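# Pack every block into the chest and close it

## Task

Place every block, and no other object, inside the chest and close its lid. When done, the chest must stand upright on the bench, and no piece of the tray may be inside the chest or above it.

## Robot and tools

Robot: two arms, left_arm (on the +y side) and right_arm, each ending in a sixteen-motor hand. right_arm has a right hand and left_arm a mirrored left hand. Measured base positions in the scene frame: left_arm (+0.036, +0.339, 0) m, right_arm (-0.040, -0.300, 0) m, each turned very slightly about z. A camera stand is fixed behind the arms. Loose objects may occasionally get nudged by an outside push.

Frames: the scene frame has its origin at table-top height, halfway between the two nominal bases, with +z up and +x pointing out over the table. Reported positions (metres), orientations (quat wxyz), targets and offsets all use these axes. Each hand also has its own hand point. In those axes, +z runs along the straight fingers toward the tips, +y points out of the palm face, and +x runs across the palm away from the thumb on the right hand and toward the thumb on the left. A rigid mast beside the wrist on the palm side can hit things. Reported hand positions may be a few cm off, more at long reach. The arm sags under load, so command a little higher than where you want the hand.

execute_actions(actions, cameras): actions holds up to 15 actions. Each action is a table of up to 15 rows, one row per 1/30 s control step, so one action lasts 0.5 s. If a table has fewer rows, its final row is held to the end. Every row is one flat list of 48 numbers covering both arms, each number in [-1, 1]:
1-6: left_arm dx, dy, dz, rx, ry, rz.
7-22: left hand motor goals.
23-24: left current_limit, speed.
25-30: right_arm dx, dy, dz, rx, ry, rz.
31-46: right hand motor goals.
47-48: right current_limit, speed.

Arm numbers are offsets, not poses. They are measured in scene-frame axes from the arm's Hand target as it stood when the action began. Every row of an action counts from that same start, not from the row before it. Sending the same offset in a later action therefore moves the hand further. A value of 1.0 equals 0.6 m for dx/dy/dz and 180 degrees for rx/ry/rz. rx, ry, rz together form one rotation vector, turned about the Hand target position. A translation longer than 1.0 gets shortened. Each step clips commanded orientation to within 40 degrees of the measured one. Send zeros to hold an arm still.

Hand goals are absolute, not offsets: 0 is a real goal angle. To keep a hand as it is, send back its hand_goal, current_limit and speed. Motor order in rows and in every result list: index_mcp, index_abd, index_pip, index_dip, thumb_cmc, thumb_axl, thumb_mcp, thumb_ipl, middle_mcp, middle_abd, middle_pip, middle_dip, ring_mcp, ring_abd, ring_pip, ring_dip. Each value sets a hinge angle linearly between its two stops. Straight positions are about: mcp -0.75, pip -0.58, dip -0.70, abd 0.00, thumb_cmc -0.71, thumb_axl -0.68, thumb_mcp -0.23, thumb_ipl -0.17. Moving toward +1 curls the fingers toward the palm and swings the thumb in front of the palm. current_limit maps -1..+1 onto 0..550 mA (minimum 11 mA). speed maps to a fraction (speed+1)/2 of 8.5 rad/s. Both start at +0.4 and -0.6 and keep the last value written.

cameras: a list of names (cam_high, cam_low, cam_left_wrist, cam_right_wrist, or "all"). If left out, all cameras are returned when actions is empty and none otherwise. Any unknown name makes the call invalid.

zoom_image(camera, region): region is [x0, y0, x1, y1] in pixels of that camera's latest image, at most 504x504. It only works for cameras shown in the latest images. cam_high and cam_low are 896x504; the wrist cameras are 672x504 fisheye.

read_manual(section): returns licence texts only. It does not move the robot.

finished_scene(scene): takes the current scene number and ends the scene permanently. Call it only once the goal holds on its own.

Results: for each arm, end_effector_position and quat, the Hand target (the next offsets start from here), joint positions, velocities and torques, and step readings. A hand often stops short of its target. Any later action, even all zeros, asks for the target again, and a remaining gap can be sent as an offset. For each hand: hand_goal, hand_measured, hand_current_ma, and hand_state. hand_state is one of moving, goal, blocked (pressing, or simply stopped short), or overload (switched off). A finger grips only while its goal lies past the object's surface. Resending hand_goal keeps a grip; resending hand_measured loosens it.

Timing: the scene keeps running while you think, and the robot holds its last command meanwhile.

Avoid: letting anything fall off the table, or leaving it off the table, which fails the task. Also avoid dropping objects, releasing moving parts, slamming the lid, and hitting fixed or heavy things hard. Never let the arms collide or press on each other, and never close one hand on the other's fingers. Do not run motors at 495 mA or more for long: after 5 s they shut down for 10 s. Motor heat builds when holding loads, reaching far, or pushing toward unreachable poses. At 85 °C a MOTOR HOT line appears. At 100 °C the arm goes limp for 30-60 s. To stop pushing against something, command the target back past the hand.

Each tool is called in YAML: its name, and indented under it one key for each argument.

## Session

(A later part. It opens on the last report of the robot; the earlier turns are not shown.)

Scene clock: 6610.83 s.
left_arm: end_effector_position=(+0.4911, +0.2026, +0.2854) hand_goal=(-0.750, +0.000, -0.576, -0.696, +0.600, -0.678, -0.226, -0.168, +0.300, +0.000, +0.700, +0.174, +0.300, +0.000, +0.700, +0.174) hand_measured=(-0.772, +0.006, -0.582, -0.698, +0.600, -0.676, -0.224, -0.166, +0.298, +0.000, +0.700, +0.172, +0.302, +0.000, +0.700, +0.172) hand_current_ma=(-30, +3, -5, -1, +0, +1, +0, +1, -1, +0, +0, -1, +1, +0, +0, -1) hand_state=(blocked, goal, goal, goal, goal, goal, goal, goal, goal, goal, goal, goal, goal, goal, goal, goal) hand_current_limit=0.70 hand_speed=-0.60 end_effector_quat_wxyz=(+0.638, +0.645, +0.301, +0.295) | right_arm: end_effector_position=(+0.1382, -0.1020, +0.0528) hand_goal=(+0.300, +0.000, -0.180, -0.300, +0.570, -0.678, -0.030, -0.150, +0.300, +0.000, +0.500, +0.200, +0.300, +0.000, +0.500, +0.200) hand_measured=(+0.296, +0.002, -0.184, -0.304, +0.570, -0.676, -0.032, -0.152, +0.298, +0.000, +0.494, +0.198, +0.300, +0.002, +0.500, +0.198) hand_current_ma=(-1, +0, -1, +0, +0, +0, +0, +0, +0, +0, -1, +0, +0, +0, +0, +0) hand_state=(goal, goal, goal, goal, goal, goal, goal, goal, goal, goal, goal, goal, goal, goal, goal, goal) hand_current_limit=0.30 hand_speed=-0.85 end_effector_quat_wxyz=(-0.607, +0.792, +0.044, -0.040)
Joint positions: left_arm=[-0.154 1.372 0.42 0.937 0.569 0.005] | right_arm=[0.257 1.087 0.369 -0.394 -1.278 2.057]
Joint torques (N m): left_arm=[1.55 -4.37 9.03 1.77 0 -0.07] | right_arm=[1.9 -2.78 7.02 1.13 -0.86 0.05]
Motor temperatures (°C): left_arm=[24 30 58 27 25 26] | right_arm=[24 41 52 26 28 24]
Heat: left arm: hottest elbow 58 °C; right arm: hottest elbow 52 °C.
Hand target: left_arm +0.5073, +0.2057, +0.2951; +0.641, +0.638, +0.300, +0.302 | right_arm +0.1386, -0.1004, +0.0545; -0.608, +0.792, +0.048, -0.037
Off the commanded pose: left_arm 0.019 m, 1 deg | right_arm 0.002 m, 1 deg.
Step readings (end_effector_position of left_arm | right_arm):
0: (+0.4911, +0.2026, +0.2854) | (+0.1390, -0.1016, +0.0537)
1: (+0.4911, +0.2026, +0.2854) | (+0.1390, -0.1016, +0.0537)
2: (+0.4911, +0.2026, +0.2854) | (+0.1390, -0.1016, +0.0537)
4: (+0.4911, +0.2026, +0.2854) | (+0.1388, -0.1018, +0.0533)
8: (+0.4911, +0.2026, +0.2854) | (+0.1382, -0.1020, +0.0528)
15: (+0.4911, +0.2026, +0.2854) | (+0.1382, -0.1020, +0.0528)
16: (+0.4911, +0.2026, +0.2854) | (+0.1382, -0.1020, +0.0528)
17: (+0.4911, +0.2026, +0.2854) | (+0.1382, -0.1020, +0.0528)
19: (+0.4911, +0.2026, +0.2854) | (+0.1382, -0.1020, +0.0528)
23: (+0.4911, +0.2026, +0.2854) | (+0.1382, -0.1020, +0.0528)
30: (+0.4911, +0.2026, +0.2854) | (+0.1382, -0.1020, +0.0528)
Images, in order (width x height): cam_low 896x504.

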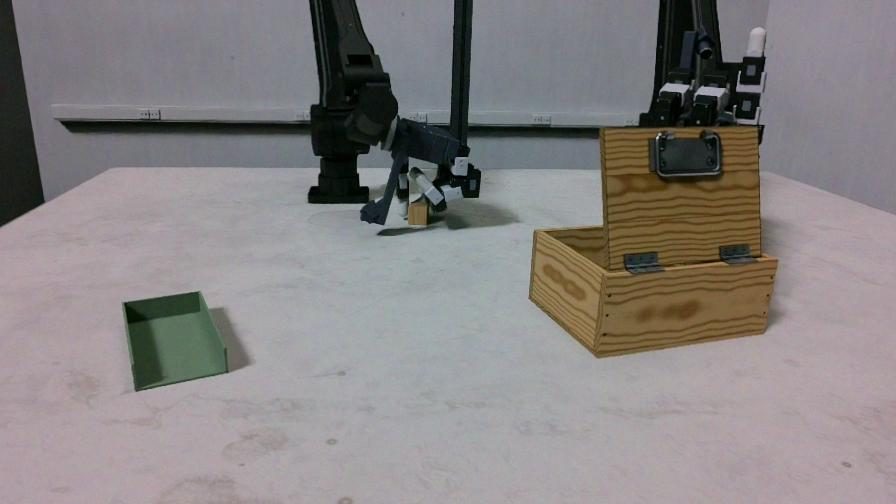

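execute_actions:
  actions:
    - [[0,0,0,0,0,0,-0.75,0,-0.576,-0.696,0.6,-0.678,-0.226,-0.168,0.3,0,0.7,0.174,0.3,0,0.7,0.174,0.7,-0.6,0,0,0.002,0,0,0,-0.14,0,-0.21,-0.333,0.571,-0.678,-0.056,-0.168,0.3,0,0.5,0.2,0.3,0,0.5,0.2,0.3,-0.75]]
    - [[0,0,0,0,0,0,-0.75,0,-0.576,-0.696,0.6,-0.678,-0.226,-0.168,0.3,0,0.7,0.174,0.3,0,0.7,0.174,0.7,-0.6,0,-0.018,0.006,0,0,0,-0.14,0,-0.21,-0.333,0.571,-0.678,-0.056,-0.168,0.3,0,0.5,0.2,0.3,0,0.5,0.2,0.3,-0.7]]
    - [[0,0,0,0,0,0,-0.75,0,-0.576,-0.696,0.6,-0.678,-0.226,-0.168,0.3,0,0.7,0.174,0.3,0,0.7,0.174,0.7,-0.6,0.045,0.006,0,0,0,0,-0.14,0,-0.21,-0.333,0.571,-0.678,-0.056,-0.168,0.3,0,0.5,0.2,0.3,0,0.5,0.2,0.3,-0.7]]
  cameras: ["cam_low", "cam_high"]

zoom_image:
  camera: "cam_low"
  region: [370, 150, 490, 240]

Scene clock: 6631.33 s.
left_arm: end_effector_position=(+0.4911, +0.2026, +0.2854) hand_goal=(-0.750, +0.000, -0.576, -0.696, +0.600, -0.678, -0.226, -0.168, +0.300, +0.000, +0.700, +0.174, +0.300, +0.000, +0.700, +0.174) hand_measured=(-0.772, +0.006, -0.582, -0.698, +0.600, -0.676, -0.224, -0.166, +0.298, +0.000, +0.700, +0.172, +0.302, +0.000, +0.700, +0.172) hand_current_ma=(-30, +3, -5, -1, +0, +1, +0, +1, -1, +0, +0, -1, +1, +0, +0, -1) hand_state=(blocked, goal, goal, goal, goal, goal, goal, goal, goal, goal, goal, goal, goal, goal, goal, goal) hand_current_limit=0.70 hand_speed=-0.60 end_effector_quat_wxyz=(+0.638, +0.645, +0.301, +0.295) | right_arm: end_effector_position=(+0.1416, -0.1090, +0.0514) hand_goal=(-0.140, +0.000, -0.210, -0.334, +0.570, -0.678, -0.056, -0.168, +0.300, +0.000, +0.500, +0.200, +0.300, +0.000, +0.500, +0.200) hand_measured=(-0.136, -0.020, -0.198, -0.324, +0.570, -0.676, -0.054, -0.166, +0.298, +0.000, +0.494, +0.198, +0.300, +0.002, +0.500, +0.198) hand_current_ma=(+0, -8, +3, +2, +0, +0, +0, +0, +0, +0, -1, +0, +0, +0, +0, +0) hand_state=(goal, blocked, goal, goal, goal, goal, goal, goal, goal, goal, goal, goal, goal, goal, goal, goal) hand_current_limit=0.30 hand_speed=-0.70 end_effector_quat_wxyz=(-0.607, +0.792, +0.030, -0.064)
Joint positions: left_arm=[-0.154 1.372 0.42 0.937 0.569 0.005] | right_arm=[0.219 1.163 0.423 -0.562 -1.302 1.917]
Joint torques (N m): left_arm=[1.61 -4.72 9.06 1.87 -0.02 -0.09] | right_arm=[0.32 -2.14 10.26 0.57 -0.8 -0.28]
Motor temperatures (°C): left_arm=[24 30 58 27 25 26] | right_arm=[24 41 51 26 28 24]
Heat: left arm: hottest elbow 58 °C; right arm: hottest elbow 51 °C.
Hand target: left_arm +0.5073, +0.2057, +0.2951; +0.641, +0.638, +0.300, +0.302 | right_arm +0.1655, -0.1076, +0.0592; -0.608, +0.792, +0.048, -0.037
Off the commanded pose: left_arm 0.019 m, 1 deg | right_arm 0.025 m, 4 deg.
Step readings (end_effector_position of left_arm | right_arm):
0: (+0.4911, +0.2026, +0.2854) | (+0.1382, -0.1020, +0.0528)
1: (+0.4911, +0.2026, +0.2854) | (+0.1382, -0.1020, +0.0528)
2: (+0.4911, +0.2026, +0.2854) | (+0.1382, -0.1020, +0.0528)
4: (+0.4911, +0.2026, +0.2854) | (+0.1382, -0.1020, +0.0527)
8: (+0.4911, +0.2026, +0.2854) | (+0.1382, -0.1020, +0.0527)
15: (+0.4911, +0.2026, +0.2854) | (+0.1383, -0.1020, +0.0532)
16: (+0.4911, +0.2026, +0.2854) | (+0.1382, -0.1019, +0.0534)
17: (+0.4911, +0.2026, +0.2854) | (+0.1370, -0.1022, +0.0536)
19: (+0.4911, +0.2026, +0.2854) | (+0.1335, -0.1037, +0.0539)
23: (+0.4911, +0.2026, +0.2854) | (+0.1290, -0.1080, +0.0534)
30: (+0.4911, +0.2026, +0.2854) | (+0.1263, -0.1103, +0.0529)
31: (+0.4911, +0.2026, +0.2854) | (+0.1265, -0.1103, +0.0530)
32: (+0.4911, +0.2026, +0.2854) | (+0.1273, -0.1105, +0.0533)
34: (+0.4911, +0.2026, +0.2854) | (+0.1300, -0.1106, +0.0529)
38: (+0.4911, +0.2026, +0.2854) | (+0.1366, -0.1098, +0.0513)
45: (+0.4911, +0.2026, +0.2854) | (+0.1415, -0.1091, +0.0515)
Images, in order (width x height): cam_high 896x504, cam_low 896x504.

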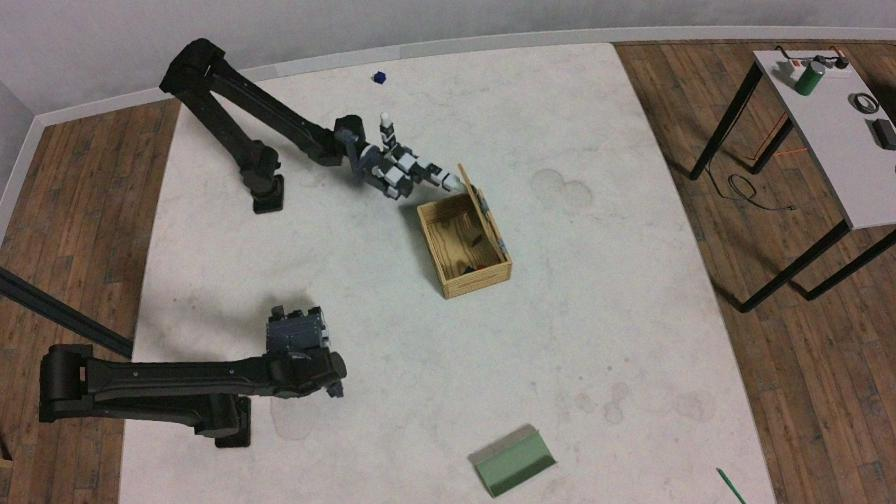

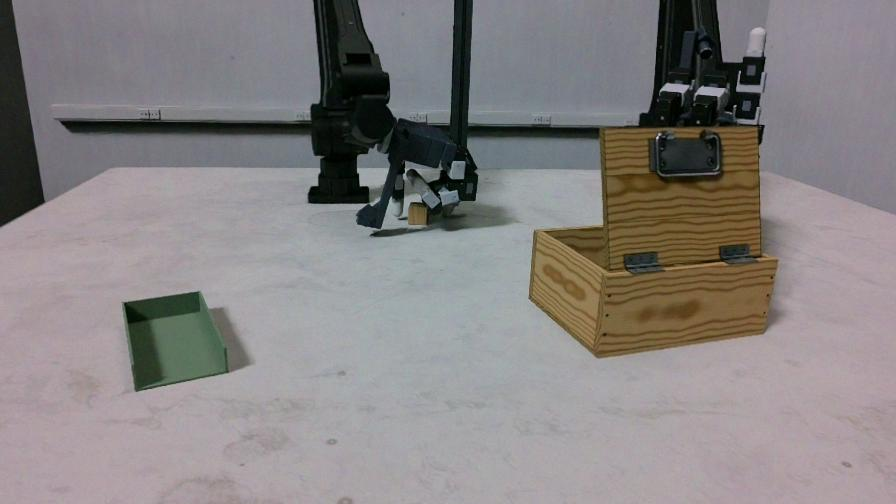

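Scaled by 4.200.

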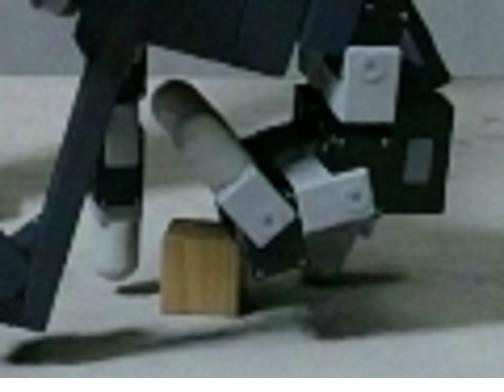

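execute_actions:
  actions:
    - [[0,0,0,0,0,0,-0.75,0,-0.576,-0.696,0.6,-0.678,-0.226,-0.168,0.3,0,0.7,0.174,0.3,0,0.7,0.174,0.7,-0.6,-0.02,0,0.035,0,0,0,-0.14,0,-0.21,-0.333,0.571,-0.678,-0.056,-0.168,0.3,0,0.5,0.2,0.3,0,0.5,0.2,0.3,-0.7]]
    - [[0,0,0,0,0,0,-0.75,0,-0.576,-0.696,0.6,-0.678,-0.226,-0.168,0.3,0,0.7,0.174,0.3,0,0.7,0.174,0.7,-0.6,0,0,0,0,0,0,-0.14,0,-0.21,-0.333,0.571,-0.678,-0.056,-0.168,-0.75,0,-0.55,-0.65,-0.75,0,-0.55,-0.65,0.3,-0.6]]
  cameras: ["cam_low"]

zoom_image:
  camera: "cam_low"
  region: [370, 150, 490, 240]

Scene clock: 6658.97 s.
left_arm: end_effector_position=(+0.4911, +0.2026, +0.2854) hand_goal=(-0.750, +0.000, -0.576, -0.696, +0.600, -0.678, -0.226, -0.168, +0.300, +0.000, +0.700, +0.174, +0.300, +0.000, +0.700, +0.174) hand_measured=(-0.772, +0.006, -0.582, -0.698, +0.600, -0.676, -0.224, -0.166, +0.298, +0.000, +0.700, +0.172, +0.302, +0.000, +0.700, +0.172) hand_current_ma=(-30, +3, -5, -1, +0, +1, +0, +1, -1, +0, +0, -1, +1, +0, +0, -1) hand_state=(blocked, goal, goal, goal, goal, goal, goal, goal, goal, goal, goal, goal, goal, goal, goal, goal) hand_current_limit=0.70 hand_speed=-0.60 end_effector_quat_wxyz=(+0.638, +0.645, +0.301, +0.295) | right_arm: end_effector_position=(+0.1453, -0.1091, +0.0733) hand_goal=(-0.140, +0.000, -0.210, -0.334, +0.570, -0.678, -0.056, -0.168, -0.750, +0.000, -0.550, -0.650, -0.750, +0.000, -0.550, -0.650) hand_measured=(-0.136, -0.002, -0.208, -0.332, +0.570, -0.676, -0.054, -0.166, -0.728, +0.000, -0.542, -0.646, -0.730, +0.002, -0.542, -0.646) hand_current_ma=(+0, +0, +0, +0, +0, +0, +0, +0, +12, +0, +1, +0, +11, +0, +2, +0) hand_state=(goal, goal, goal, goal, goal, goal, goal, goal, blocked, goal, goal, goal, goal, goal, goal, goal) hand_current_limit=0.30 hand_speed=-0.60 end_effector_quat_wxyz=(-0.607, +0.792, +0.045, -0.043)
Joint positions: left_arm=[-0.154 1.372 0.42 0.937 0.569 0.005] | right_arm=[0.219 1.074 0.443 -0.619 -1.294 1.917]
Joint torques (N m): left_arm=[1.55 -4.54 8.99 1.8 0 -0.08] | right_arm=[1.26 -2.32 9.28 0.51 -1.1 0]
Motor temperatures (°C): left_arm=[24 30 58 27 25 26] | right_arm=[24 40 52 26 28 24]
Heat: left arm: hottest elbow 58 °C; right arm: hottest elbow 52 °C.
Hand target: left_arm +0.5073, +0.2057, +0.2951; +0.641, +0.638, +0.300, +0.302 | right_arm +0.1537, -0.1076, +0.0802; -0.608, +0.792, +0.048, -0.037
Off the commanded pose: left_arm 0.019 m, 1 deg | right_arm 0.011 m, 1 deg.
Step readings (end_effector_position of left_arm | right_arm):
0: (+0.4911, +0.2026, +0.2854) | (+0.1415, -0.1090, +0.0514)
1: (+0.4911, +0.2026, +0.2854) | (+0.1415, -0.1090, +0.0514)
2: (+0.4911, +0.2026, +0.2854) | (+0.1412, -0.1091, +0.0517)
4: (+0.4911, +0.2026, +0.2854) | (+0.1407, -0.1099, +0.0534)
8: (+0.4911, +0.2026, +0.2854) | (+0.1411, -0.1100, +0.0624)
15: (+0.4911, +0.2026, +0.2854) | (+0.1385, -0.1105, +0.0659)
16: (+0.4911, +0.2026, +0.2854) | (+0.1382, -0.1106, +0.0659)
17: (+0.4911, +0.2026, +0.2854) | (+0.1380, -0.1106, +0.0659)
19: (+0.4911, +0.2026, +0.2854) | (+0.1376, -0.1107, +0.0659)
23: (+0.4911, +0.2026, +0.2854) | (+0.1372, -0.1108, +0.0658)
30: (+0.4911, +0.2026, +0.2854) | (+0.1455, -0.1087, +0.0738)
Images, in order (width x height): cam_low 896x504.

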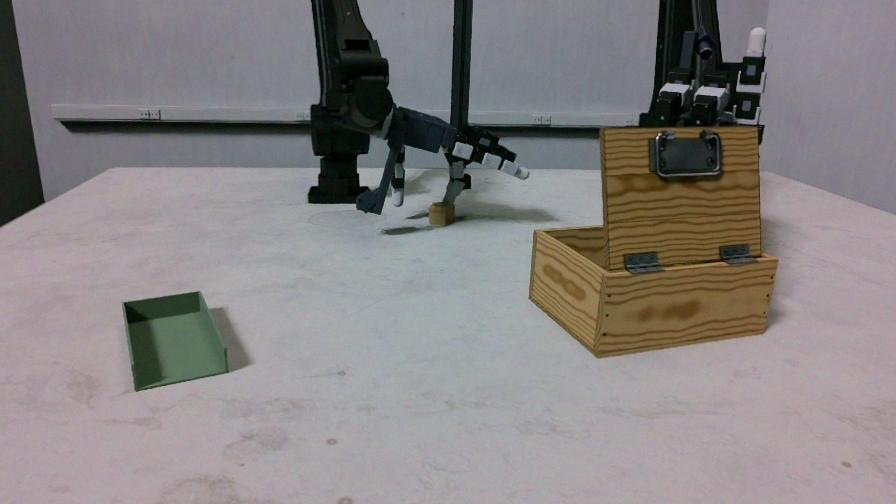

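Scaled by 4.200.

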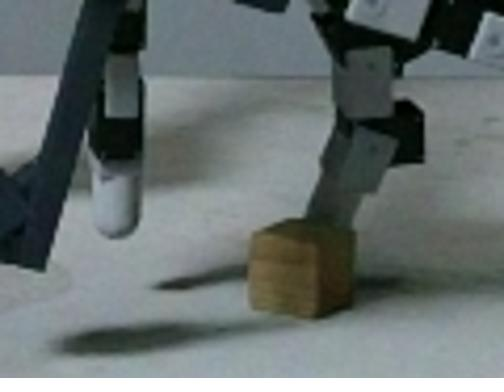

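execute_actions:
  actions:
    - [[0,0,0,0,0,0,-0.75,0,-0.576,-0.696,0.6,-0.678,-0.226,-0.168,0.3,0,0.7,0.174,0.3,0,0.7,0.174,0.7,-0.6,0,0,0.04,0,0,0,-0.14,0,-0.21,-0.333,0.571,-0.678,-0.056,-0.168,-0.75,0,-0.55,-0.65,-0.75,0,-0.55,-0.65,0.3,-0.6]]
    - [[0,0,0,0,0,0,-0.75,0,-0.576,-0.696,0.6,-0.678,-0.226,-0.168,0.3,0,0.7,0.174,0.3,0,0.7,0.174,0.7,-0.6,0.017,0.074,0,0,0,0,-0.14,0,-0.21,-0.333,0.571,-0.678,-0.056,-0.168,-0.75,0,-0.55,-0.65,-0.75,0,-0.55,-0.65,0.3,-0.6]]
    - [[0,0,0,0,0,0,-0.75,0,-0.576,-0.696,0.6,-0.678,-0.226,-0.168,0.3,0,0.7,0.174,0.3,0,0.7,0.174,0.7,-0.6,0,0,-0.045,0,0,0,-0.14,0,-0.21,-0.333,0.571,-0.678,-0.056,-0.168,-0.75,0,-0.55,-0.65,-0.75,0,-0.55,-0.65,0.3,-0.6]]
  cameras: ["cam_low", "cam_high"]

zoom_image:
  camera: "cam_low"
  region: [390, 150, 510, 240]

Scene clock: 6695.43 s.
left_arm: end_effector_position=(+0.4911, +0.2026, +0.2854) hand_goal=(-0.750, +0.000, -0.576, -0.696, +0.600, -0.678, -0.226, -0.168, +0.300, +0.000, +0.700, +0.174, +0.300, +0.000, +0.700, +0.174) hand_measured=(-0.772, +0.006, -0.582, -0.698, +0.600, -0.676, -0.224, -0.166, +0.298, +0.000, +0.700, +0.172, +0.302, +0.000, +0.700, +0.172) hand_current_ma=(-30, +3, -5, -1, +0, +1, +0, +1, -1, +0, +0, -1, +1, +0, +0, -1) hand_state=(blocked, goal, goal, goal, goal, goal, goal, goal, goal, goal, goal, goal, goal, goal, goal, goal) hand_current_limit=0.70 hand_speed=-0.60 end_effector_quat_wxyz=(+0.638, +0.645, +0.301, +0.295) | right_arm: end_effector_position=(+0.1619, -0.0691, +0.0748) hand_goal=(-0.140, +0.000, -0.210, -0.334, +0.570, -0.678, -0.056, -0.168, -0.750, +0.000, -0.550, -0.650, -0.750, +0.000, -0.550, -0.650) hand_measured=(-0.136, -0.002, -0.208, -0.332, +0.570, -0.676, -0.054, -0.166, -0.730, +0.000, -0.544, -0.646, -0.732, +0.002, -0.542, -0.646) hand_current_ma=(+1, +0, +0, +0, +0, +0, +0, +0, +11, +0, +1, +0, +10, +0, +2, +0) hand_state=(goal, goal, goal, goal, goal, goal, goal, goal, blocked, goal, goal, goal, goal, goal, goal, goal) hand_current_limit=0.30 hand_speed=-0.60 end_effector_quat_wxyz=(-0.603, +0.791, +0.082, -0.065)
Joint positions: left_arm=[-0.154 1.372 0.42 0.937 0.569 0.005] | right_arm=[0.359 1.175 0.503 -0.417 -1.267 2.077]
Joint torques (N m): left_arm=[1.85 -4.54 8.98 1.85 -0.02 -0.07] | right_arm=[2.43 -3.49 8.13 1.44 -1.03 0.11]
Motor temperatures (°C): left_arm=[24 30 58 27 25 26] | right_arm=[24 40 54 26 29 24]
Heat: left arm: hottest elbow 58 °C; right arm: hottest elbow 54 °C.
Hand target: left_arm +0.5073, +0.2057, +0.2951; +0.641, +0.638, +0.300, +0.302 | right_arm +0.1638, -0.0632, +0.0772; -0.608, +0.792, +0.048, -0.037
Off the commanded pose: left_arm 0.019 m, 1 deg | right_arm 0.007 m, 5 deg.
joint sent to its limit (right arm) — joint 6 (wrist roll), upper limit. The joint targets are off in orientation, not in position.
Step readings (end_effector_position of left_arm | right_arm):
0: (+0.4911, +0.2026, +0.2854) | (+0.1453, -0.1091, +0.0733)
1: (+0.4911, +0.2026, +0.2854) | (+0.1452, -0.1092, +0.0733)
2: (+0.4911, +0.2026, +0.2854) | (+0.1441, -0.1094, +0.0733)
4: (+0.4911, +0.2026, +0.2854) | (+0.1409, -0.1102, +0.0745)
8: (+0.4911, +0.2026, +0.2854) | (+0.1370, -0.1110, +0.0805)
15: (+0.4911, +0.2026, +0.2854) | (+0.1373, -0.1110, +0.0863)
16: (+0.4911, +0.2026, +0.2854) | (+0.1371, -0.1109, +0.0864)
17: (+0.4911, +0.2026, +0.2854) | (+0.1375, -0.1098, +0.0867)
19: (+0.4911, +0.2026, +0.2854) | (+0.1394, -0.1032, +0.0878)
23: (+0.4911, +0.2026, +0.2854) | (+0.1435, -0.0839, +0.0926)
30: (+0.4911, +0.2026, +0.2854) | (+0.1473, -0.0756, +0.0895)
31: (+0.4911, +0.2026, +0.2854) | (+0.1473, -0.0754, +0.0890)
32: (+0.4911, +0.2026, +0.2854) | (+0.1487, -0.0748, +0.0884)
34: (+0.4911, +0.2026, +0.2854) | (+0.1534, -0.0731, +0.0859)
38: (+0.4911, +0.2026, +0.2854) | (+0.1596, -0.0709, +0.0777)
45: (+0.4911, +0.2026, +0.2854) | (+0.1616, -0.0693, +0.0747)
Images, in order (width x height): cam_high 896x504, cam_low 896x504.

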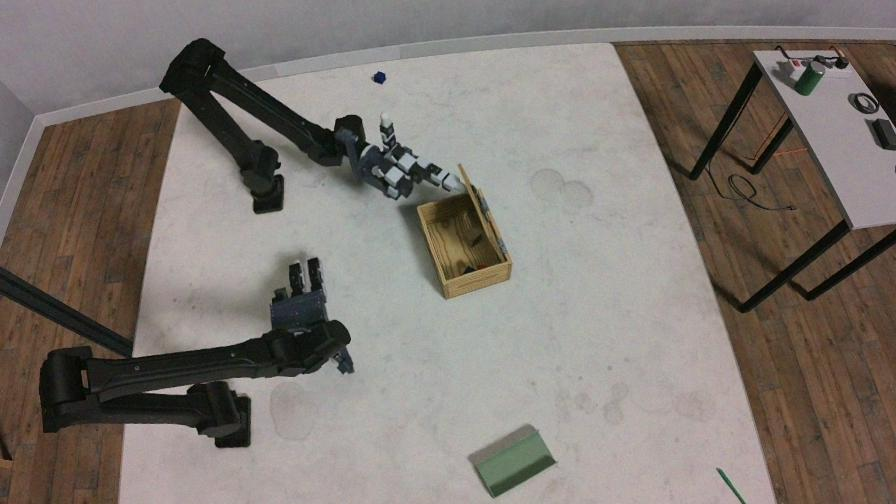

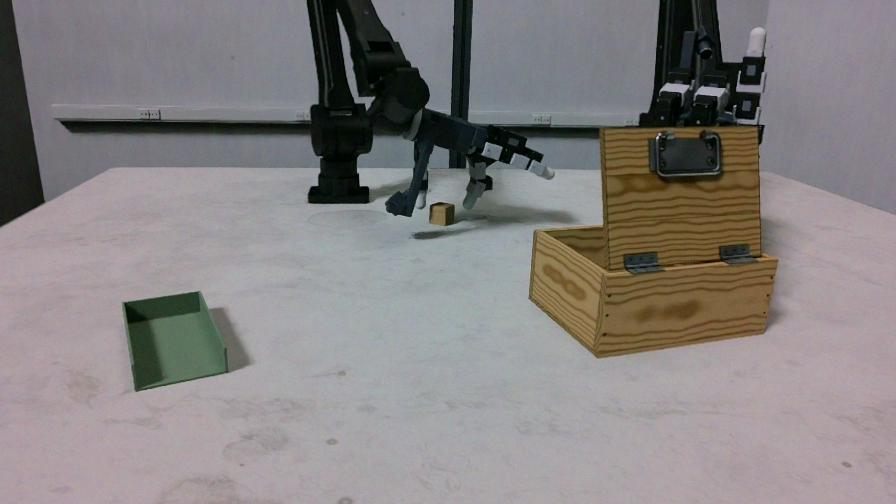

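Scaled by 4.200.

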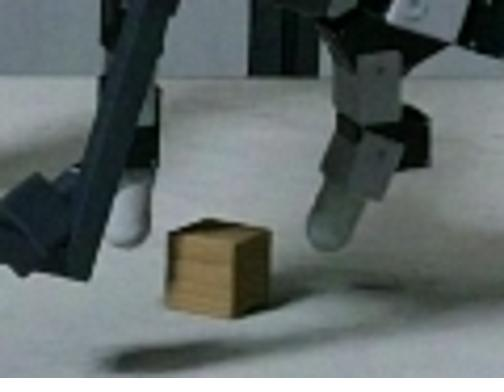

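execute_actions:
  actions:
    - [[0,0,0,0,0,0,-0.75,0,-0.576,-0.696,0.6,-0.678,-0.226,-0.168,0.3,0,0.7,0.174,0.3,0,0.7,0.174,0.7,-0.6,-0.0215,0.007,-0.01,0,0,0.033,-0.14,0,-0.21,-0.333,0.571,-0.678,-0.056,-0.168,-0.75,0,-0.55,-0.65,-0.75,0,-0.55,-0.65,0.3,-0.6]]
    - [[0,0,0,0,0,0,-0.75,0,-0.576,-0.696,0.6,-0.678,-0.226,-0.168,0.3,0,0.7,0.174,0.3,0,0.7,0.174,0.7,-0.6,0,0,-0.023,0,0,0,-0.14,0,-0.21,-0.333,0.571,-0.678,-0.056,-0.168,-0.75,0,-0.55,-0.65,-0.75,0,-0.55,-0.65,0.3,-0.6]]
  cameras: ["cam_low"]

zoom_image:
  camera: "cam_low"
  region: [390, 150, 510, 240]

Scene clock: 6730.50 s.
left_arm: end_effector_position=(+0.4911, +0.2026, +0.2854) hand_goal=(-0.750, +0.000, -0.576, -0.696, +0.600, -0.678, -0.226, -0.168, +0.300, +0.000, +0.700, +0.174, +0.300, +0.000, +0.700, +0.174) hand_measured=(-0.772, +0.006, -0.582, -0.698, +0.600, -0.676, -0.224, -0.166, +0.298, +0.000, +0.700, +0.172, +0.302, +0.000, +0.700, +0.172) hand_current_ma=(-30, +3, -5, -1, +0, +1, +0, +1, -1, +0, +0, -1, +1, +0, +0, -1) hand_state=(blocked, goal, goal, goal, goal, goal, goal, goal, goal, goal, goal, goal, goal, goal, goal, goal) hand_current_limit=0.70 hand_speed=-0.60 end_effector_quat_wxyz=(+0.638, +0.645, +0.301, +0.295) | right_arm: end_effector_position=(+0.1523, -0.0633, +0.0571) hand_goal=(-0.140, +0.000, -0.210, -0.334, +0.570, -0.678, -0.056, -0.168, -0.750, +0.000, -0.550, -0.650, -0.750, +0.000, -0.550, -0.650) hand_measured=(-0.136, -0.002, -0.208, -0.332, +0.570, -0.676, -0.054, -0.166, -0.730, +0.000, -0.544, -0.646, -0.732, +0.002, -0.542, -0.646) hand_current_ma=(+1, +0, +0, +0, +0, +0, +0, +0, +11, +0, +1, +0, +10, +0, +2, +0) hand_state=(goal, goal, goal, goal, goal, goal, goal, goal, blocked, goal, goal, goal, goal, goal, goal, goal) hand_current_limit=0.30 hand_speed=-0.60 end_effector_quat_wxyz=(-0.602, +0.789, +0.097, -0.073)
Joint positions: left_arm=[-0.154 1.372 0.42 0.937 0.569 0.005] | right_arm=[0.392 1.213 0.469 -0.337 -1.267 2.078]
Joint torques (N m): left_arm=[1.61 -4.6 8.95 1.78 0 -0.09] | right_arm=[2.37 -3.6 7.08 1.43 -1.15 0.11]
Motor temperatures (°C): left_arm=[24 30 58 27 25 26] | right_arm=[24 40 52 26 29 24]
Heat: left arm: hottest elbow 58 °C; right arm: hottest elbow 52 °C.
Hand target: left_arm +0.5073, +0.2057, +0.2951; +0.641, +0.638, +0.300, +0.302 | right_arm +0.1508, -0.0590, +0.0574; -0.605, +0.788, +0.089, -0.069
Off the commanded pose: left_arm 0.019 m, 1 deg | right_arm 0.005 m, 1 deg.
joint sent to its limit (right arm) — joint 6 (wrist roll), upper limit. The joint targets still meet the commanded pose.
Step readings (end_effector_position of left_arm | right_arm):
0: (+0.4911, +0.2026, +0.2854) | (+0.1619, -0.0691, +0.0748)
1: (+0.4911, +0.2026, +0.2854) | (+0.1618, -0.0690, +0.0748)
2: (+0.4911, +0.2026, +0.2854) | (+0.1619, -0.0686, +0.0749)
4: (+0.4911, +0.2026, +0.2854) | (+0.1607, -0.0668, +0.0745)
8: (+0.4911, +0.2026, +0.2854) | (+0.1543, -0.0641, +0.0719)
15: (+0.4911, +0.2026, +0.2854) | (+0.1521, -0.0634, +0.0708)
16: (+0.4911, +0.2026, +0.2854) | (+0.1523, -0.0633, +0.0707)
17: (+0.4911, +0.2026, +0.2854) | (+0.1528, -0.0631, +0.0704)
19: (+0.4911, +0.2026, +0.2854) | (+0.1539, -0.0627, +0.0679)
23: (+0.4911, +0.2026, +0.2854) | (+0.1523, -0.0633, +0.0603)
30: (+0.4911, +0.2026, +0.2854) | (+0.1520, -0.0634, +0.0571)
Images, in order (width x height): cam_low 896x504.

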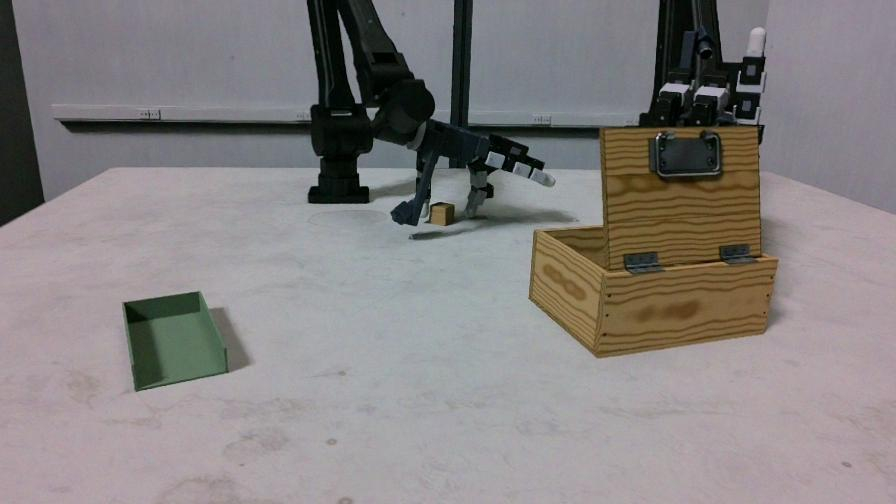

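Scaled by 4.200.

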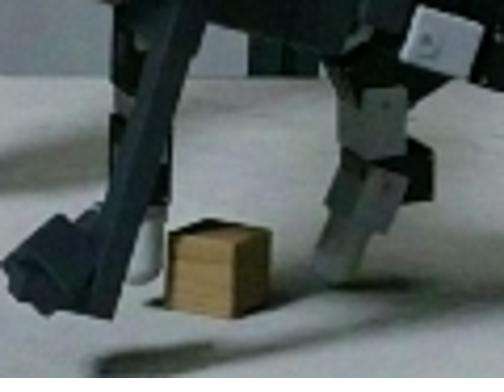

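execute_actions:
  actions:
    - [[0,0,0,0,0,0,-0.75,0,-0.576,-0.696,0.6,-0.678,-0.226,-0.168,0.3,0,0.7,0.174,0.3,0,0.7,0.174,0.7,-0.6,-0.016,-0.004,0,0,0,0,-0.14,0,-0.21,-0.333,0.571,-0.678,-0.056,-0.168,-0.75,0,-0.55,-0.65,-0.75,0,-0.55,-0.65,0.3,-0.6]]
    - [[0,0,0,0,0,0,-0.75,0,-0.576,-0.696,0.6,-0.678,-0.226,-0.168,0.3,0,0.7,0.174,0.3,0,0.7,0.174,0.7,-0.6,0,0,-0.002,0,0,0,0.08,0,-0.21,-0.333,0.571,-0.678,-0.056,-0.168,-0.75,0,-0.55,-0.65,-0.75,0,-0.55,-0.65,0.2,-0.82]]
  cameras: ["cam_low"]

zoom_image:
  camera: "cam_low"
  region: [390, 150, 510, 240]

Scene clock: 6754.10 s.
left_arm: end_effector_position=(+0.4911, +0.2026, +0.2854) hand_goal=(-0.750, +0.000, -0.576, -0.696, +0.600, -0.678, -0.226, -0.168, +0.300, +0.000, +0.700, +0.174, +0.300, +0.000, +0.700, +0.174) hand_measured=(-0.772, +0.006, -0.582, -0.698, +0.600, -0.676, -0.224, -0.166, +0.298, +0.000, +0.700, +0.172, +0.302, +0.000, +0.700, +0.172) hand_current_ma=(-30, +3, -5, -1, +0, +1, +0, +1, -1, +0, +0, -1, +1, +0, +0, -1) hand_state=(blocked, goal, goal, goal, goal, goal, goal, goal, goal, goal, goal, goal, goal, goal, goal, goal) hand_current_limit=0.70 hand_speed=-0.60 end_effector_quat_wxyz=(+0.638, +0.645, +0.301, +0.295) | right_arm: end_effector_position=(+0.1418, -0.0653, +0.0534) hand_goal=(+0.080, +0.000, -0.210, -0.334, +0.570, -0.678, -0.056, -0.168, -0.750, +0.000, -0.550, -0.650, -0.750, +0.000, -0.550, -0.650) hand_measured=(+0.080, +0.004, -0.212, -0.332, +0.570, -0.676, -0.054, -0.166, -0.730, +0.000, -0.544, -0.646, -0.732, +0.002, -0.542, -0.646) hand_current_ma=(+0, +0, +0, +0, +0, +0, +0, +0, +11, +0, +1, +0, +10, +0, +2, +0) hand_state=(goal, goal, goal, goal, goal, goal, goal, goal, blocked, goal, goal, goal, goal, goal, goal, goal) hand_current_limit=0.20 hand_speed=-0.82 end_effector_quat_wxyz=(-0.602, +0.789, +0.095, -0.081)
Joint positions: left_arm=[-0.154 1.372 0.42 0.937 0.569 0.005] | right_arm=[0.398 1.204 0.448 -0.337 -1.272 2.081]
Joint torques (N m): left_arm=[1.73 -4.54 9.02 1.83 -0.01 -0.09] | right_arm=[2.37 -4.6 6.89 1.35 -1 0.09]
Motor temperatures (°C): left_arm=[24 30 58 27 25 26] | right_arm=[24 40 51 26 29 24]
Heat: left arm: hottest elbow 58 °C; right arm: hottest elbow 51 °C.
Hand target: left_arm +0.5073, +0.2057, +0.2951; +0.641, +0.638, +0.300, +0.302 | right_arm +0.1412, -0.0614, +0.0562; -0.605, +0.788, +0.089, -0.069
Off the commanded pose: left_arm 0.019 m, 1 deg | right_arm 0.005 m, 2 deg.
joint sent to its limit (right arm) — joint 6 (wrist roll), upper limit. The joint targets still meet the commanded pose.
Step readings (end_effector_position of left_arm | right_arm):
0: (+0.4911, +0.2026, +0.2854) | (+0.1523, -0.0633, +0.0571)
1: (+0.4911, +0.2026, +0.2854) | (+0.1523, -0.0633, +0.0571)
2: (+0.4911, +0.2026, +0.2854) | (+0.1520, -0.0635, +0.0569)
4: (+0.4911, +0.2026, +0.2854) | (+0.1498, -0.0639, +0.0556)
8: (+0.4911, +0.2026, +0.2854) | (+0.1458, -0.0649, +0.0543)
15: (+0.4911, +0.2026, +0.2854) | (+0.1444, -0.0652, +0.0543)
16: (+0.4911, +0.2026, +0.2854) | (+0.1444, -0.0652, +0.0543)
17: (+0.4911, +0.2026, +0.2854) | (+0.1443, -0.0651, +0.0543)
19: (+0.4911, +0.2026, +0.2854) | (+0.1440, -0.0650, +0.0545)
23: (+0.4911, +0.2026, +0.2854) | (+0.1434, -0.0646, +0.0547)
30: (+0.4911, +0.2026, +0.2854) | (+0.1420, -0.0653, +0.0535)
Images, in order (width x height): cam_low 896x504.

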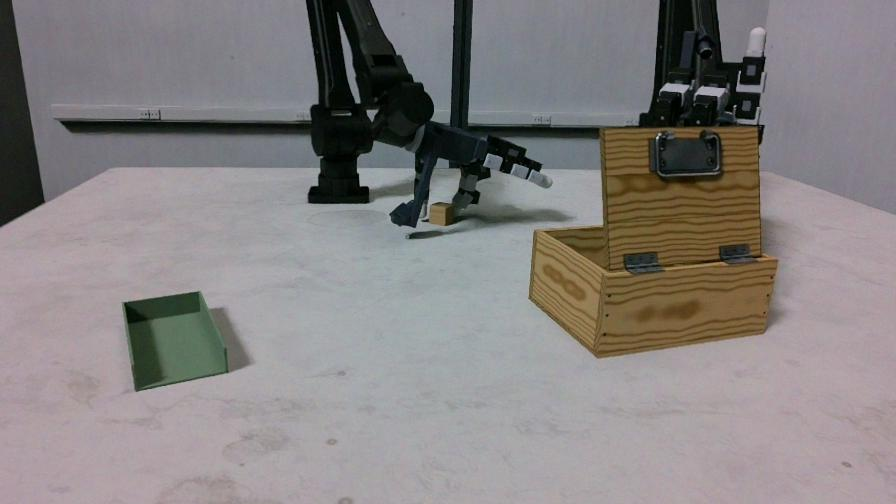

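Scaled by 4.200.

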